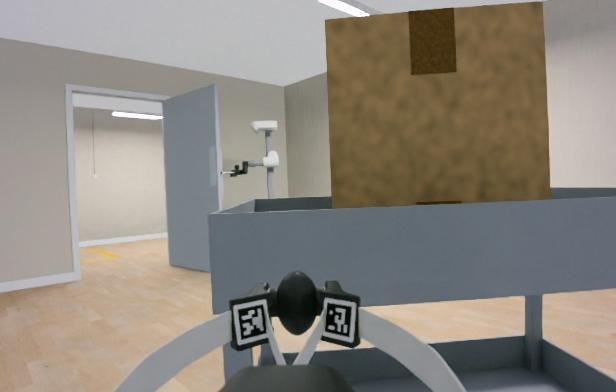

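move:
  blocking: false
  r1: {"base": {"translate_m": 0.09, "strafe_m": 0.03}, "contact_limits": {"translate_m": 0.2}, "pace": "slow"}

wait:
  seconds: 2.5
  cameras: ["r1_head_camera", "r1_wrist_camera"]

Scene clock: 2119.37 s.
move: r1 moving
r1.base_odometry: x=-6.323 y=-1.583 heading=+0.051
r1.turned_by_wheels: +0.000
r1.turned_by_imu: +0.000
r1.base_tilt: forward=-1.6 right=+1.3
r1.lidar_m: 0.54 4.68 1.26 0.79 0.70 0.71 0.88 1.07 1.09 1.35 0.84 0.57
r1.base_status: translate_m moving; strafe_m moving
r1.joint_positions: lift_m=+0.650 arm_m=+0.000 wrist_yaw_rad=-0.001 wrist_pitch_rad=+0.007 wrist_roll_rad=+0.002 gripper_m=-0.019
r1.joint_status: not commanded
r1.measured_speeds: translate_m=+0.050 strafe_m=+0.017 rotate_rad=+0.001 lift_m=+0.000 arm_m=+0.000 wrist_yaw_rad=+0.000 wrist_pitch_rad=+0.000 wrist_roll_rad=+0.000
r1.motor_effort: lift_m=+13(13) arm_m=-4(4) wheel_0=+4(5) wheel_1=+5(7) wheel_2=-5(6)
r1.servo_current: wrist_yaw_rad=65(65) wrist_pitch_rad=52(52) wrist_roll_rad=39(59) gripper_m=52(59)
r1.contact_limits: translate_m 0.2
r1.hand_pose: x=+0.4593 y=-0.0876 z=+0.8267 quat_wxyz=(+1.000, +0.001, +0.003, +0.000) (m; r1's base frame)
r1.wrist_depth_mm: - - - - 413 397 - / - - - - 413 397 - / - - - - 413 402 - / - - - - 415 397 389 / - - 336 336 342 345 351 / - - 334 198 343 - - / - 1921 179 165 144 - 788
r2: as last shown
r2.lidar_m: 0.41 0.44 3.49 3.44 4.66 2.26 1.41 1.30 1.31 1.28 1.14 0.88
r2.motor_effort: lift_m=+20(20) arm_m=-3(4) wheel_0=-12(13) wheel_1=-9(9) wheel_2=+10(11)
r2.servo_current: wrist_yaw_rad=72(85) wrist_pitch_rad=39(46) wrist_roll_rad=39(59) gripper_m=98(111)
r2.wrist_depth_mm: - - 230 161 249 258 268 / - - 231 236 250 259 268 / - - 232 164 250 260 271 / - - 234 165 251 263 272 / - - 233 167 255 265 274 / - - 233 167 178 266 276 / - - 236 - 257 262 277
pictures: none

Scene clock: 2121.03 s.
earlier move: r1 done
r1.base_odometry: x=-6.247 y=-1.553 heading=+0.051
r1.turned_by_wheels: +0.000
r1.turned_by_imu: +0.000
r1.base_tilt: forward=-1.6 right=+1.3
r1.lidar_m: 0.48 4.61 1.35 0.82 0.72 0.72 0.93 1.16 1.17 1.43 0.72 0.48
r1.base_status: done
r1.joint_positions: lift_m=+0.650 arm_m=+0.000 wrist_yaw_rad=-0.001 wrist_pitch_rad=+0.007 wrist_roll_rad=+0.002 gripper_m=-0.019
r1.joint_status: not commanded
r1.measured_speeds: all 0
r1.motor_effort: lift_m=+12(13) arm_m=-4(4) wheel_0=+2(6) wheel_1=+3(7) wheel_2=-1(7)
r1.servo_current: wrist_yaw_rad=39(72) wrist_pitch_rad=52(59) wrist_roll_rad=46(65) gripper_m=52(59)
r1.contact_limits: translate_m 0.2
r1.hand_pose: x=+0.4593 y=-0.0876 z=+0.8267 quat_wxyz=(+1.000, +0.001, +0.003, +0.000) (m; r1's base frame)
r1.wrist_depth_mm: - - - - 342 327 320 / - - - - 345 330 320 / - - - - 342 332 322 / - - - - 342 332 322 / - - - 257 260 264 265 / - - 256 199 259 264 268 / - 1983 180 183 154 1921 -
r2.base_odometry: x=-2.695 y=+0.155 heading=-2.611
r2.turned_by_wheels: +0.000
r2.turned_by_imu: +0.000
r2.base_tilt: forward=-0.6 right=+0.1
r2.lidar_m: 0.41 0.43 3.50 3.46 4.67 2.23 1.43 1.30 1.31 1.26 1.14 0.86
r2.base_status: not commanded
r2.joint_positions: lift_m=+0.900 arm_m=+0.000 wrist_yaw_rad=+0.656 wrist_pitch_rad=+0.001 wrist_roll_rad=+0.000 gripper_m=-0.029
r2.joint_status: not commanded
r2.measured_speeds: all 0
r2.motor_effort: lift_m=+20(20) arm_m=-3(4) wheel_0=-13(13) wheel_1=-9(9) wheel_2=+11(11)
r2.servo_current: wrist_yaw_rad=85(91) wrist_pitch_rad=39(46) wrist_roll_rad=39(59) gripper_m=104(111)
r2.hand_pose: x=+0.4528 y=+0.1066 z=+1.0777 quat_wxyz=(+0.947, +0.000, +0.000, +0.322) (m; r2's base frame)
r2.wrist_depth_mm: - - 230 161 248 259 268 / - - 232 234 250 259 268 / - - 232 164 251 260 271 / - - 233 165 252 263 272 / - - 236 167 254 264 274 / - - 233 167 178 267 276 / - - 236 - 259 263 277
wait: 1.67 of 2.5 s (r1 has come to rest)
pictures: r1_head_camera, r1_wrist_camera
Images, in order (width x height): r1_head_camera 420x560, r1_wrist_camera 616x392.

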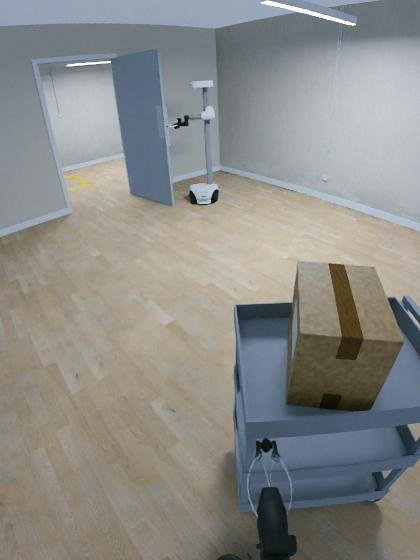

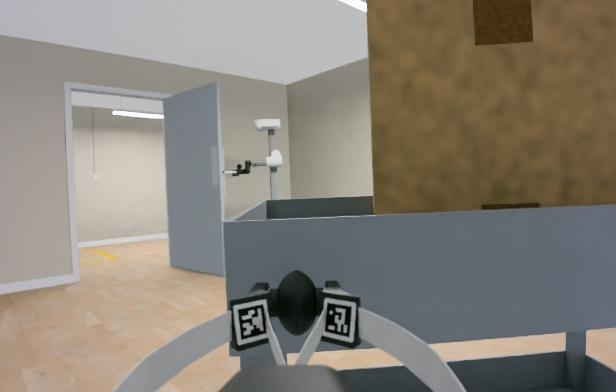

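move:
  blocking: false
  r1: {"base": {"translate_m": 0.13, "strafe_m": 0.0}, "contact_limits": {"translate_m": 0.4}, "pace": "slow"}

wait:
  seconds: 3
  cameras: ["r1_head_camera", "r1_wrist_camera"]

Scene clock: 2126.43 s.
move: r1 moving
r1.base_odometry: x=-6.235 y=-1.552 heading=+0.052
r1.turned_by_wheels: +0.000
r1.turned_by_imu: +0.000
r1.base_tilt: forward=-1.6 right=+1.2
r1.lidar_m: 0.46 4.57 1.41 0.80 0.74 0.75 0.93 1.17 1.16 1.45 0.68 0.48
r1.base_status: translate_m moving; strafe_m moving
r1.joint_positions: lift_m=+0.650 arm_m=+0.000 wrist_yaw_rad=-0.001 wrist_pitch_rad=+0.007 wrist_roll_rad=+0.002 gripper_m=-0.019
r1.joint_status: not commanded
r1.measured_speeds: translate_m=+0.049 strafe_m=+0.000 rotate_rad=+0.003 lift_m=+0.000 arm_m=+0.000 wrist_yaw_rad=+0.000 wrist_pitch_rad=+0.000 wrist_roll_rad=+0.000
r1.motor_effort: lift_m=+13(13) arm_m=-4(4) wheel_0=+5(5) wheel_1=+3(6) wheel_2=-6(6)
r1.servo_current: wrist_yaw_rad=39(59) wrist_pitch_rad=52(52) wrist_roll_rad=33(59) gripper_m=52(59)
r1.contact_limits: translate_m 0.4
r1.hand_pose: x=+0.4593 y=-0.0876 z=+0.8267 quat_wxyz=(+1.000, +0.001, +0.003, +0.000) (m; r1's base frame)
r1.wrist_depth_mm: - - - - 329 319 309 / - - - - 332 320 310 / - - - - 330 322 312 / - - - - 332 320 312 / - - - 245 248 252 254 / - - 244 198 249 254 256 / - 1921 184 183 154 253 -
r2: as last shown
r2.lidar_m: 0.38 0.44 3.48 3.45 4.66 2.22 1.42 1.29 1.31 1.25 1.14 0.85
r2.motor_effort: lift_m=+20(20) arm_m=-3(4) wheel_0=-12(13) wheel_1=-9(9) wheel_2=+11(11)
r2.servo_current: wrist_yaw_rad=78(85) wrist_pitch_rad=33(46) wrist_roll_rad=52(52) gripper_m=104(104)
r2.wrist_depth_mm: - - 230 162 248 257 268 / - - 231 235 250 259 268 / - - 233 164 251 260 271 / - - 233 165 252 263 272 / - - 234 167 255 263 274 / - - 233 167 178 267 277 / - - 236 - 259 263 277
pictures: none

Scene clock: 2128.50 s.
earlier move: r1 done
r1.base_odometry: x=-6.118 y=-1.546 heading=+0.052
r1.turned_by_wheels: +0.000
r1.turned_by_imu: +0.000
r1.base_tilt: forward=-1.6 right=+1.3
r1.lidar_m: 0.44 4.49 1.49 0.90 0.78 0.82 1.02 1.26 1.26 1.57 0.58 0.44
r1.base_status: done
r1.joint_positions: lift_m=+0.650 arm_m=+0.000 wrist_yaw_rad=-0.001 wrist_pitch_rad=+0.006 wrist_roll_rad=+0.002 gripper_m=-0.019
r1.joint_status: not commanded
r1.measured_speeds: all 0
r1.motor_effort: lift_m=+13(13) arm_m=+4(4) wheel_0=+6(12) wheel_1=+4(7) wheel_2=-3(12)
r1.servo_current: wrist_yaw_rad=46(72) wrist_pitch_rad=46(59) wrist_roll_rad=59(65) gripper_m=52(59)
r1.contact_limits: translate_m 0.4
r1.hand_pose: x=+0.4592 y=-0.0876 z=+0.8269 quat_wxyz=(+1.000, +0.001, +0.003, +0.000) (m; r1's base frame)
r1.wrist_depth_mm: - - - - 293 271 252 / - - - - 296 271 255 / - - - - 296 272 257 / - - - - 297 272 255 / - - 241 230 221 213 207 / - - 209 200 219 213 208 / - 1808 239 183 152 212 208
r2.base_odometry: x=-2.695 y=+0.155 heading=-2.611
r2.turned_by_wheels: +0.000
r2.turned_by_imu: +0.000
r2.base_tilt: forward=-0.6 right=+0.0
r2.lidar_m: 0.40 0.45 3.47 3.34 4.66 2.25 1.45 1.29 1.32 1.28 1.14 0.86
r2.base_status: not commanded
r2.joint_positions: lift_m=+0.900 arm_m=+0.000 wrist_yaw_rad=+0.656 wrist_pitch_rad=+0.001 wrist_roll_rad=+0.000 gripper_m=-0.029
r2.joint_status: not commanded
r2.measured_speeds: all 0
r2.motor_effort: lift_m=+20(20) arm_m=-4(4) wheel_0=-13(13) wheel_1=-8(9) wheel_2=+10(11)
r2.servo_current: wrist_yaw_rad=78(91) wrist_pitch_rad=39(46) wrist_roll_rad=46(59) gripper_m=104(111)
r2.hand_pose: x=+0.4528 y=+0.1066 z=+1.0777 quat_wxyz=(+0.947, +0.000, +0.000, +0.322) (m; r2's base frame)
r2.wrist_depth_mm: - - 230 162 249 258 268 / - - 231 235 250 259 268 / - - 233 164 251 262 271 / - - 233 165 251 263 272 / - - 234 167 254 265 274 / - - 232 167 178 267 276 / - - 236 - 258 262 278
wait: 2.07 of 3 s (r1 has come to rest)
pictures: r1_head_camera, r1_wrist_camera
Images, in order (width x height): r1_head_camera 420x560, r1_wrist_camera 616x392.

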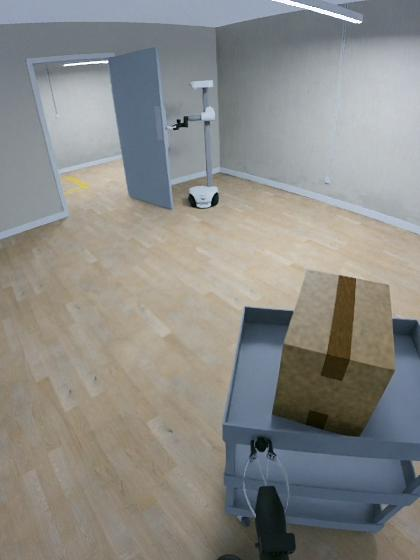

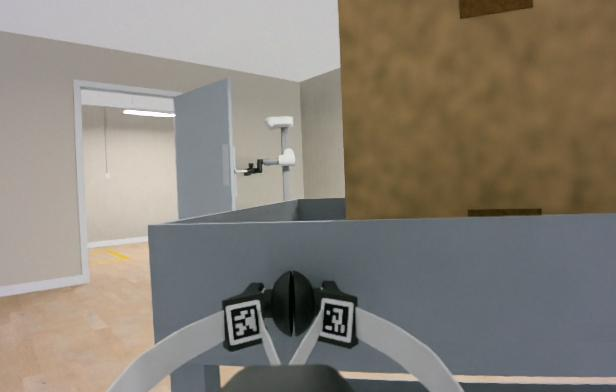

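move:
  blocking: false
  r1: {"base": {"translate_m": 0.10, "strafe_m": 0.02}, "contact_limits": {"translate_m": 0.4}, "pace": "slow"}

wait:
  seconds: 3
  cameras: ["r1_head_camera", "r1_wrist_camera"]

Scene clock: 2148.80 s.
move: r1 moving
r1.base_odometry: x=-6.105 y=-1.543 heading=+0.053
r1.turned_by_wheels: +0.001
r1.turned_by_imu: +0.000
r1.base_tilt: forward=-1.6 right=+1.3
r1.lidar_m: 0.44 4.49 1.52 0.90 0.80 0.82 1.03 1.27 1.27 1.58 0.58 0.44
r1.base_status: translate_m moving; strafe_m moving
r1.joint_positions: lift_m=+0.650 arm_m=+0.000 wrist_yaw_rad=+0.000 wrist_pitch_rad=+0.006 wrist_roll_rad=+0.002 gripper_m=-0.019
r1.joint_status: not commanded
r1.measured_speeds: translate_m=+0.049 strafe_m=+0.009 rotate_rad=+0.002 lift_m=+0.000 arm_m=+0.000 wrist_yaw_rad=+0.005 wrist_pitch_rad=+0.000 wrist_roll_rad=+0.000
r1.motor_effort: lift_m=+13(13) arm_m=+4(4) wheel_0=+9(11) wheel_1=+4(8) wheel_2=-8(8)
r1.servo_current: wrist_yaw_rad=52(52) wrist_pitch_rad=46(52) wrist_roll_rad=52(59) gripper_m=52(52)
r1.contact_limits: translate_m 0.4
r1.hand_pose: x=+0.4592 y=-0.0874 z=+0.8269 quat_wxyz=(+1.000, +0.001, +0.003, +0.000) (m; r1's base frame)
r1.wrist_depth_mm: - - - - 291 267 251 / - - - - 293 268 252 / - - - - 293 270 253 / - - - - 297 267 253 / - - 239 229 219 211 203 / - - 190 197 217 211 204 / - 1808 238 185 149 210 205
r2: as last shown
r2.base_tilt: forward=-0.6 right=+0.1
r2.lidar_m: 0.40 0.44 3.48 3.37 4.67 2.23 1.43 1.28 1.30 1.26 1.14 0.86
r2.motor_effort: lift_m=+20(20) arm_m=-3(4) wheel_0=-12(13) wheel_1=-8(9) wheel_2=+10(11)
r2.servo_current: wrist_yaw_rad=85(91) wrist_pitch_rad=39(52) wrist_roll_rad=52(52) gripper_m=98(111)
r2.wrist_depth_mm: - - 230 162 249 258 268 / - - 230 236 250 260 270 / - - 232 164 251 260 271 / - - 233 165 252 262 272 / - - 236 166 255 265 274 / - - 232 167 178 267 274 / - - 235 - 258 262 277
pictures: none

Scene clock: 2150.57 s.
earlier move: r1 done
r1.base_odometry: x=-6.019 y=-1.521 heading=+0.053
r1.turned_by_wheels: +0.000
r1.turned_by_imu: +0.001
r1.base_tilt: forward=-1.6 right=+1.2
r1.lidar_m: 0.46 4.40 1.62 0.96 0.84 0.88 1.07 1.33 1.37 1.64 0.50 0.42
r1.base_status: done
r1.joint_positions: lift_m=+0.650 arm_m=+0.000 wrist_yaw_rad=+0.003 wrist_pitch_rad=+0.006 wrist_roll_rad=+0.002 gripper_m=-0.019
r1.joint_status: not commanded
r1.measured_speeds: all 0
r1.motor_effort: lift_m=+12(13) arm_m=+4(4) wheel_0=+8(13) wheel_1=+5(8) wheel_2=-2(8)
r1.servo_current: wrist_yaw_rad=39(72) wrist_pitch_rad=52(52) wrist_roll_rad=39(65) gripper_m=52(59)
r1.contact_limits: translate_m 0.4
r1.hand_pose: x=+0.4595 y=-0.0865 z=+0.8269 quat_wxyz=(+1.000, +0.001, +0.003, +0.002) (m; r1's base frame)
r1.wrist_depth_mm: - - - - 281 246 226 / - - - - 282 247 224 / - - - - 283 250 226 / - - - 591 286 250 229 / - - 255 231 212 195 186 / - - 191 200 208 195 185 / - 1808 250 165 148 195 185
r2.base_odometry: x=-2.695 y=+0.155 heading=-2.611
r2.turned_by_wheels: +0.000
r2.turned_by_imu: +0.000
r2.base_tilt: forward=-0.6 right=+0.1
r2.lidar_m: 0.40 0.43 3.49 3.24 4.65 2.28 1.45 1.29 1.33 1.27 1.12 0.85
r2.base_status: not commanded
r2.joint_positions: lift_m=+0.900 arm_m=+0.000 wrist_yaw_rad=+0.656 wrist_pitch_rad=+0.001 wrist_roll_rad=+0.000 gripper_m=-0.029
r2.joint_status: not commanded
r2.measured_speeds: all 0
r2.motor_effort: lift_m=+20(20) arm_m=-3(4) wheel_0=-13(13) wheel_1=-9(9) wheel_2=+11(11)
r2.servo_current: wrist_yaw_rad=78(98) wrist_pitch_rad=33(52) wrist_roll_rad=39(52) gripper_m=98(111)
r2.hand_pose: x=+0.4528 y=+0.1066 z=+1.0777 quat_wxyz=(+0.947, +0.000, +0.000, +0.322) (m; r2's base frame)
r2.wrist_depth_mm: - - 231 161 249 257 268 / - - 231 235 251 259 270 / - - 233 165 251 260 271 / - - 234 165 252 263 271 / - - 235 167 255 264 273 / - - 233 167 178 266 277 / - - 236 - 258 264 277
wait: 1.77 of 3 s (r1 has come to rest)
pictures: r1_head_camera, r1_wrist_camera
Images, in order (width x height): r1_head_camera 420x560, r1_wrist_camera 616x392.

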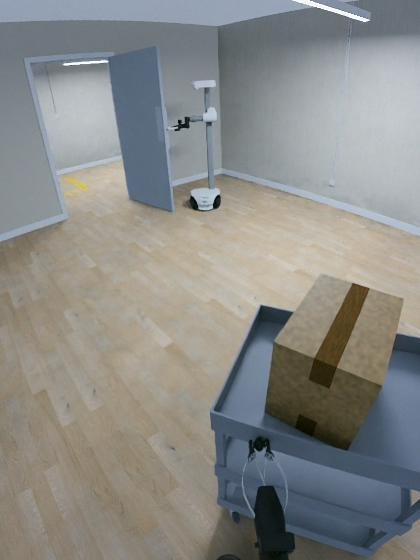

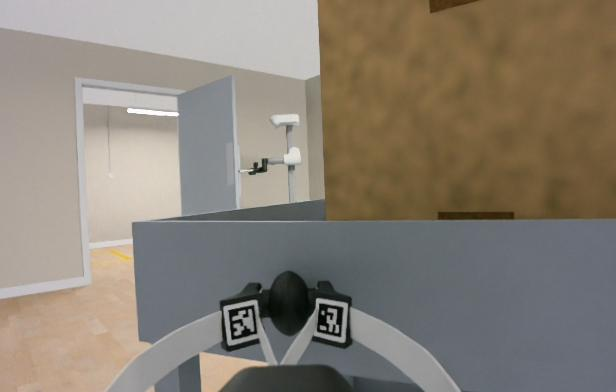

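move:
  blocking: false
  r1: {"base": {"translate_m": -0.10, "strafe_m": 0.0}}

wait:
  seconds: 1.5

move:
  blocking: false
  r1: {"base": {"rotate_rad": -0.42}}

wait:
  seconds: 1.5

move:
  blocking: false
  cameras: ["r1_wrist_camera", "r1_head_camera"]

Scene clock: 2171.33 s.
move: r1 moving
r1.base_odometry: x=-6.050 y=-1.523 heading=+0.053
r1.turned_by_wheels: +0.000
r1.turned_by_imu: +0.000
r1.base_tilt: forward=-1.6 right=+1.2
r1.lidar_m: 0.48 4.43 1.58 0.93 0.80 0.86 1.07 1.32 1.34 1.64 0.54 0.48
r1.base_status: translate_m moving; strafe_m moving
r1.joint_positions: lift_m=+0.650 arm_m=+0.000 wrist_yaw_rad=+0.003 wrist_pitch_rad=+0.006 wrist_roll_rad=+0.002 gripper_m=-0.019
r1.joint_status: not commanded
r1.measured_speeds: translate_m=-0.122 strafe_m=-0.002 rotate_rad=+0.002 lift_m=+0.000 arm_m=+0.000 wrist_yaw_rad=+0.000 wrist_pitch_rad=+0.000 wrist_roll_rad=+0.000
r1.motor_effort: lift_m=+13(13) arm_m=+4(4) wheel_0=-7(8) wheel_1=-4(6) wheel_2=+9(10)
r1.servo_current: wrist_yaw_rad=52(65) wrist_pitch_rad=52(52) wrist_roll_rad=52(65) gripper_m=46(52)
r1.hand_pose: x=+0.4595 y=-0.0867 z=+0.8269 quat_wxyz=(+1.000, +0.001, +0.003, +0.001) (m; r1's base frame)
r1.wrist_depth_mm: - - - 342 297 264 243 / - - - 345 301 265 243 / - - - - 303 266 245 / - - - 343 300 264 244 / - - 281 254 235 216 206 / - - 278 198 230 218 206 / - 1983 171 183 154 213 207
r2: as last shown
r2.lidar_m: 0.41 0.43 3.49 3.25 4.67 2.26 1.42 1.30 1.33 1.25 1.14 0.83
r2.motor_effort: lift_m=+20(20) arm_m=-3(4) wheel_0=-13(13) wheel_1=-8(9) wheel_2=+11(11)
r2.servo_current: wrist_yaw_rad=72(91) wrist_pitch_rad=39(46) wrist_roll_rad=39(52) gripper_m=104(104)
r2.wrist_depth_mm: - - 230 162 249 258 267 / - - 232 235 250 259 268 / - - 232 164 251 262 272 / - - 234 165 251 263 273 / - - 235 167 254 264 276 / - - 232 167 178 267 274 / - - 236 - 258 262 278
pictures: none

Scene clock: 2172.40 s.
earlier move: r1 done
r1.base_odometry: x=-6.119 y=-1.526 heading=+0.053
r1.turned_by_wheels: +0.000
r1.turned_by_imu: +0.000
r1.base_tilt: forward=-1.6 right=+1.3
r1.lidar_m: 0.53 4.51 1.46 0.87 0.79 0.83 0.99 1.26 1.29 1.57 0.56 0.54
r1.base_status: done
r1.joint_positions: lift_m=+0.650 arm_m=+0.000 wrist_yaw_rad=+0.003 wrist_pitch_rad=+0.006 wrist_roll_rad=+0.002 gripper_m=-0.019
r1.joint_status: not commanded
r1.measured_speeds: all 0
r1.motor_effort: lift_m=+13(13) arm_m=+4(4) wheel_0=-2(8) wheel_1=-2(8) wheel_2=-1(10)
r1.servo_current: wrist_yaw_rad=39(78) wrist_pitch_rad=52(59) wrist_roll_rad=59(65) gripper_m=46(52)
r1.hand_pose: x=+0.4595 y=-0.0867 z=+0.8269 quat_wxyz=(+1.000, +0.001, +0.003, +0.001) (m; r1's base frame)
r1.wrist_depth_mm: - - - 413 362 320 - / - - - 413 364 320 - / - - - 418 366 322 - / - - - 415 357 317 301 / - - 357 327 301 281 264 / - - 355 198 297 279 265 / - - 171 179 144 1921 1863
r2.base_odometry: x=-2.695 y=+0.155 heading=-2.611
r2.turned_by_wheels: +0.000
r2.turned_by_imu: +0.000
r2.base_tilt: forward=-0.6 right=+0.1
r2.lidar_m: 0.40 0.44 3.48 3.26 4.66 2.27 1.42 1.28 1.32 1.26 1.15 0.85
r2.base_status: not commanded
r2.joint_positions: lift_m=+0.900 arm_m=+0.000 wrist_yaw_rad=+0.656 wrist_pitch_rad=+0.001 wrist_roll_rad=+0.000 gripper_m=-0.029
r2.joint_status: not commanded
r2.measured_speeds: all 0
r2.motor_effort: lift_m=+20(20) arm_m=-3(4) wheel_0=-12(13) wheel_1=-9(9) wheel_2=+11(11)
r2.servo_current: wrist_yaw_rad=85(91) wrist_pitch_rad=46(46) wrist_roll_rad=46(65) gripper_m=98(111)
r2.hand_pose: x=+0.4528 y=+0.1066 z=+1.0777 quat_wxyz=(+0.947, +0.000, +0.000, +0.322) (m; r2's base frame)
r2.wrist_depth_mm: - - 230 162 249 258 267 / - - 230 234 249 258 268 / - - 232 164 251 260 271 / - - 233 165 252 263 273 / - - 236 167 255 265 274 / - - 233 167 178 266 276 / - - 236 - 258 262 277
wait: 1.07 of 1.5 s (r1 has come to rest)
pictures: none

Scene clock: 2172.90 s.
move: r1 moving
r1.base_odometry: x=-6.119 y=-1.526 heading=-0.196
r1.turned_by_wheels: -0.249
r1.turned_by_imu: -0.250
r1.base_tilt: forward=-1.6 right=+1.2
r1.lidar_m: 0.52 0.57 2.49 1.04 0.78 0.81 0.88 1.28 1.29 1.39 2.02 0.54
r1.base_status: rotate_rad moving
r1.joint_positions: lift_m=+0.650 arm_m=+0.000 wrist_yaw_rad=+0.003 wrist_pitch_rad=+0.006 wrist_roll_rad=+0.002 gripper_m=-0.019
r1.joint_status: not commanded
r1.measured_speeds: translate_m=+0.000 strafe_m=+0.001 rotate_rad=-0.887 lift_m=+0.000 arm_m=+0.000 wrist_yaw_rad=+0.000 wrist_pitch_rad=+0.000 wrist_roll_rad=+0.000
r1.motor_effort: lift_m=+13(13) arm_m=+4(4) wheel_0=+5(9) wheel_1=+4(8) wheel_2=+4(7)
r1.servo_current: wrist_yaw_rad=59(78) wrist_pitch_rad=46(52) wrist_roll_rad=39(52) gripper_m=52(59)
r1.hand_pose: x=+0.4595 y=-0.0867 z=+0.8269 quat_wxyz=(+1.000, +0.001, +0.003, +0.001) (m; r1's base frame)
r1.wrist_depth_mm: - - 402 364 375 - - / - - 404 368 359 - - / - - 407 373 351 - - / - - 402 368 349 - - / 353 338 327 315 304 294 286 / 357 347 327 198 304 298 289 / 382 1983 171 165 144 1921 1921
r2: as last shown
r2.lidar_m: 0.39 0.43 3.48 3.24 4.66 2.25 1.45 1.27 1.30 1.26 1.13 0.85
r2.servo_current: wrist_yaw_rad=85(91) wrist_pitch_rad=39(46) wrist_roll_rad=52(59) gripper_m=104(104)
r2.wrist_depth_mm: - - 229 161 250 259 268 / - - 231 235 249 258 268 / - - 233 164 252 260 271 / - - 234 165 252 263 272 / - - 235 166 255 265 272 / - - 232 167 178 266 277 / - - 236 - 258 263 278
pictures: none

Scene clock: 2173.60 s.
earlier move: r1 done
r1.base_odometry: x=-6.119 y=-1.526 heading=-0.367
r1.turned_by_wheels: -0.171
r1.turned_by_imu: -0.172
r1.base_tilt: forward=-1.6 right=+1.3
r1.lidar_m: 0.52 0.56 4.48 1.31 0.85 0.79 0.84 1.09 1.29 1.30 1.71 0.57
r1.base_status: done
r1.joint_positions: lift_m=+0.650 arm_m=+0.000 wrist_yaw_rad=+0.002 wrist_pitch_rad=+0.006 wrist_roll_rad=+0.002 gripper_m=-0.019
r1.joint_status: not commanded
r1.measured_speeds: all 0
r1.motor_effort: lift_m=+13(13) arm_m=+4(4) wheel_0=+2(9) wheel_1=+2(8) wheel_2=+1(7)
r1.servo_current: wrist_yaw_rad=59(78) wrist_pitch_rad=39(59) wrist_roll_rad=52(52) gripper_m=52(59)
r1.hand_pose: x=+0.4594 y=-0.0868 z=+0.8269 quat_wxyz=(+1.000, +0.001, +0.003, +0.001) (m; r1's base frame)
r1.wrist_depth_mm: 394 377 370 - - - - / 394 382 368 - - - - / 392 382 370 - - - - / 392 382 370 615 - - - / 317 320 327 332 338 345 351 / 317 324 325 198 340 353 - / - 741 163 165 144 357 1863
r2.base_odometry: x=-2.695 y=+0.155 heading=-2.611
r2.turned_by_wheels: +0.000
r2.turned_by_imu: +0.000
r2.base_tilt: forward=-0.6 right=+0.1
r2.lidar_m: 0.40 0.43 3.48 3.26 4.67 2.25 1.43 1.31 1.32 1.24 1.13 0.86
r2.base_status: not commanded
r2.joint_positions: lift_m=+0.900 arm_m=+0.000 wrist_yaw_rad=+0.656 wrist_pitch_rad=+0.001 wrist_roll_rad=+0.000 gripper_m=-0.029
r2.joint_status: not commanded
r2.measured_speeds: all 0
r2.motor_effort: lift_m=+20(20) arm_m=-3(4) wheel_0=-13(13) wheel_1=-9(9) wheel_2=+11(11)
r2.servo_current: wrist_yaw_rad=85(91) wrist_pitch_rad=33(46) wrist_roll_rad=33(59) gripper_m=98(111)
r2.hand_pose: x=+0.4528 y=+0.1066 z=+1.0777 quat_wxyz=(+0.947, +0.000, +0.000, +0.322) (m; r2's base frame)
r2.wrist_depth_mm: - - 231 162 248 257 268 / - - 230 235 249 259 267 / - - 233 164 252 260 271 / - - 233 166 252 263 272 / - - 236 166 254 264 274 / - - 234 167 178 266 276 / - - 236 - 257 262 278
wait: 0.70 of 1.5 s (r1 has come to rest)
pictures: none

Scene clock: 2173.60 s.
r1.base_odometry: x=-6.119 y=-1.526 heading=-0.367
r1.turned_by_wheels: +0.000
r1.turned_by_imu: +0.000
r1.base_tilt: forward=-1.6 right=+1.3
r1.lidar_m: 0.52 0.56 4.48 1.31 0.85 0.79 0.84 1.09 1.29 1.30 1.71 0.57
r1.base_status: done
r1.joint_positions: lift_m=+0.650 arm_m=+0.000 wrist_yaw_rad=+0.002 wrist_pitch_rad=+0.006 wrist_roll_rad=+0.002 gripper_m=-0.019
r1.joint_status: not commanded
r1.measured_speeds: all 0
r1.motor_effort: lift_m=+13(13) arm_m=+4(4) wheel_0=+2(9) wheel_1=+2(8) wheel_2=+1(7)
r1.servo_current: wrist_yaw_rad=59(78) wrist_pitch_rad=39(59) wrist_roll_rad=52(52) gripper_m=52(59)
r1.hand_pose: x=+0.4594 y=-0.0868 z=+0.8269 quat_wxyz=(+1.000, +0.001, +0.003, +0.001) (m; r1's base frame)
r1.wrist_depth_mm: 394 377 370 - - - - / 394 382 368 - - - - / 392 382 370 - - - - / 392 382 370 615 - - - / 317 320 327 332 338 345 351 / 317 324 325 198 340 353 - / - 741 163 165 144 357 1863
r2.base_odometry: x=-2.695 y=+0.155 heading=-2.611
r2.turned_by_wheels: +0.000
r2.turned_by_imu: +0.000
r2.base_tilt: forward=-0.6 right=+0.1
r2.lidar_m: 0.40 0.43 3.48 3.26 4.67 2.25 1.43 1.31 1.32 1.24 1.13 0.86
r2.base_status: not commanded
r2.joint_positions: lift_m=+0.900 arm_m=+0.000 wrist_yaw_rad=+0.656 wrist_pitch_rad=+0.001 wrist_roll_rad=+0.000 gripper_m=-0.029
r2.joint_status: not commanded
r2.measured_speeds: all 0
r2.motor_effort: lift_m=+20(20) arm_m=-3(4) wheel_0=-13(13) wheel_1=-9(9) wheel_2=+11(11)
r2.servo_current: wrist_yaw_rad=85(91) wrist_pitch_rad=33(46) wrist_roll_rad=33(59) gripper_m=98(111)
r2.hand_pose: x=+0.4528 y=+0.1066 z=+1.0777 quat_wxyz=(+0.947, +0.000, +0.000, +0.322) (m; r2's base frame)
r2.wrist_depth_mm: - - 231 162 248 257 268 / - - 230 235 249 259 267 / - - 233 164 252 260 271 / - - 233 166 252 263 272 / - - 236 166 254 264 274 / - - 234 167 178 266 276 / - - 236 - 257 262 278
pictures: r1_head_camera, r1_wrist_camera
Images, in order (width x height): r1_head_camera 420x560, r1_wrist_camera 616x392.

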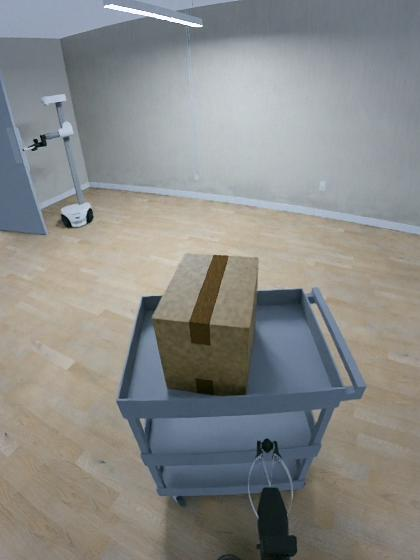

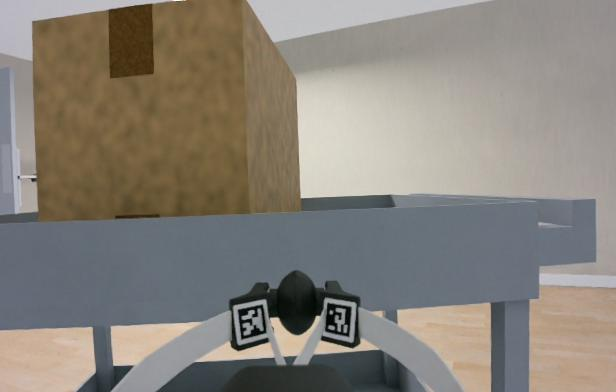

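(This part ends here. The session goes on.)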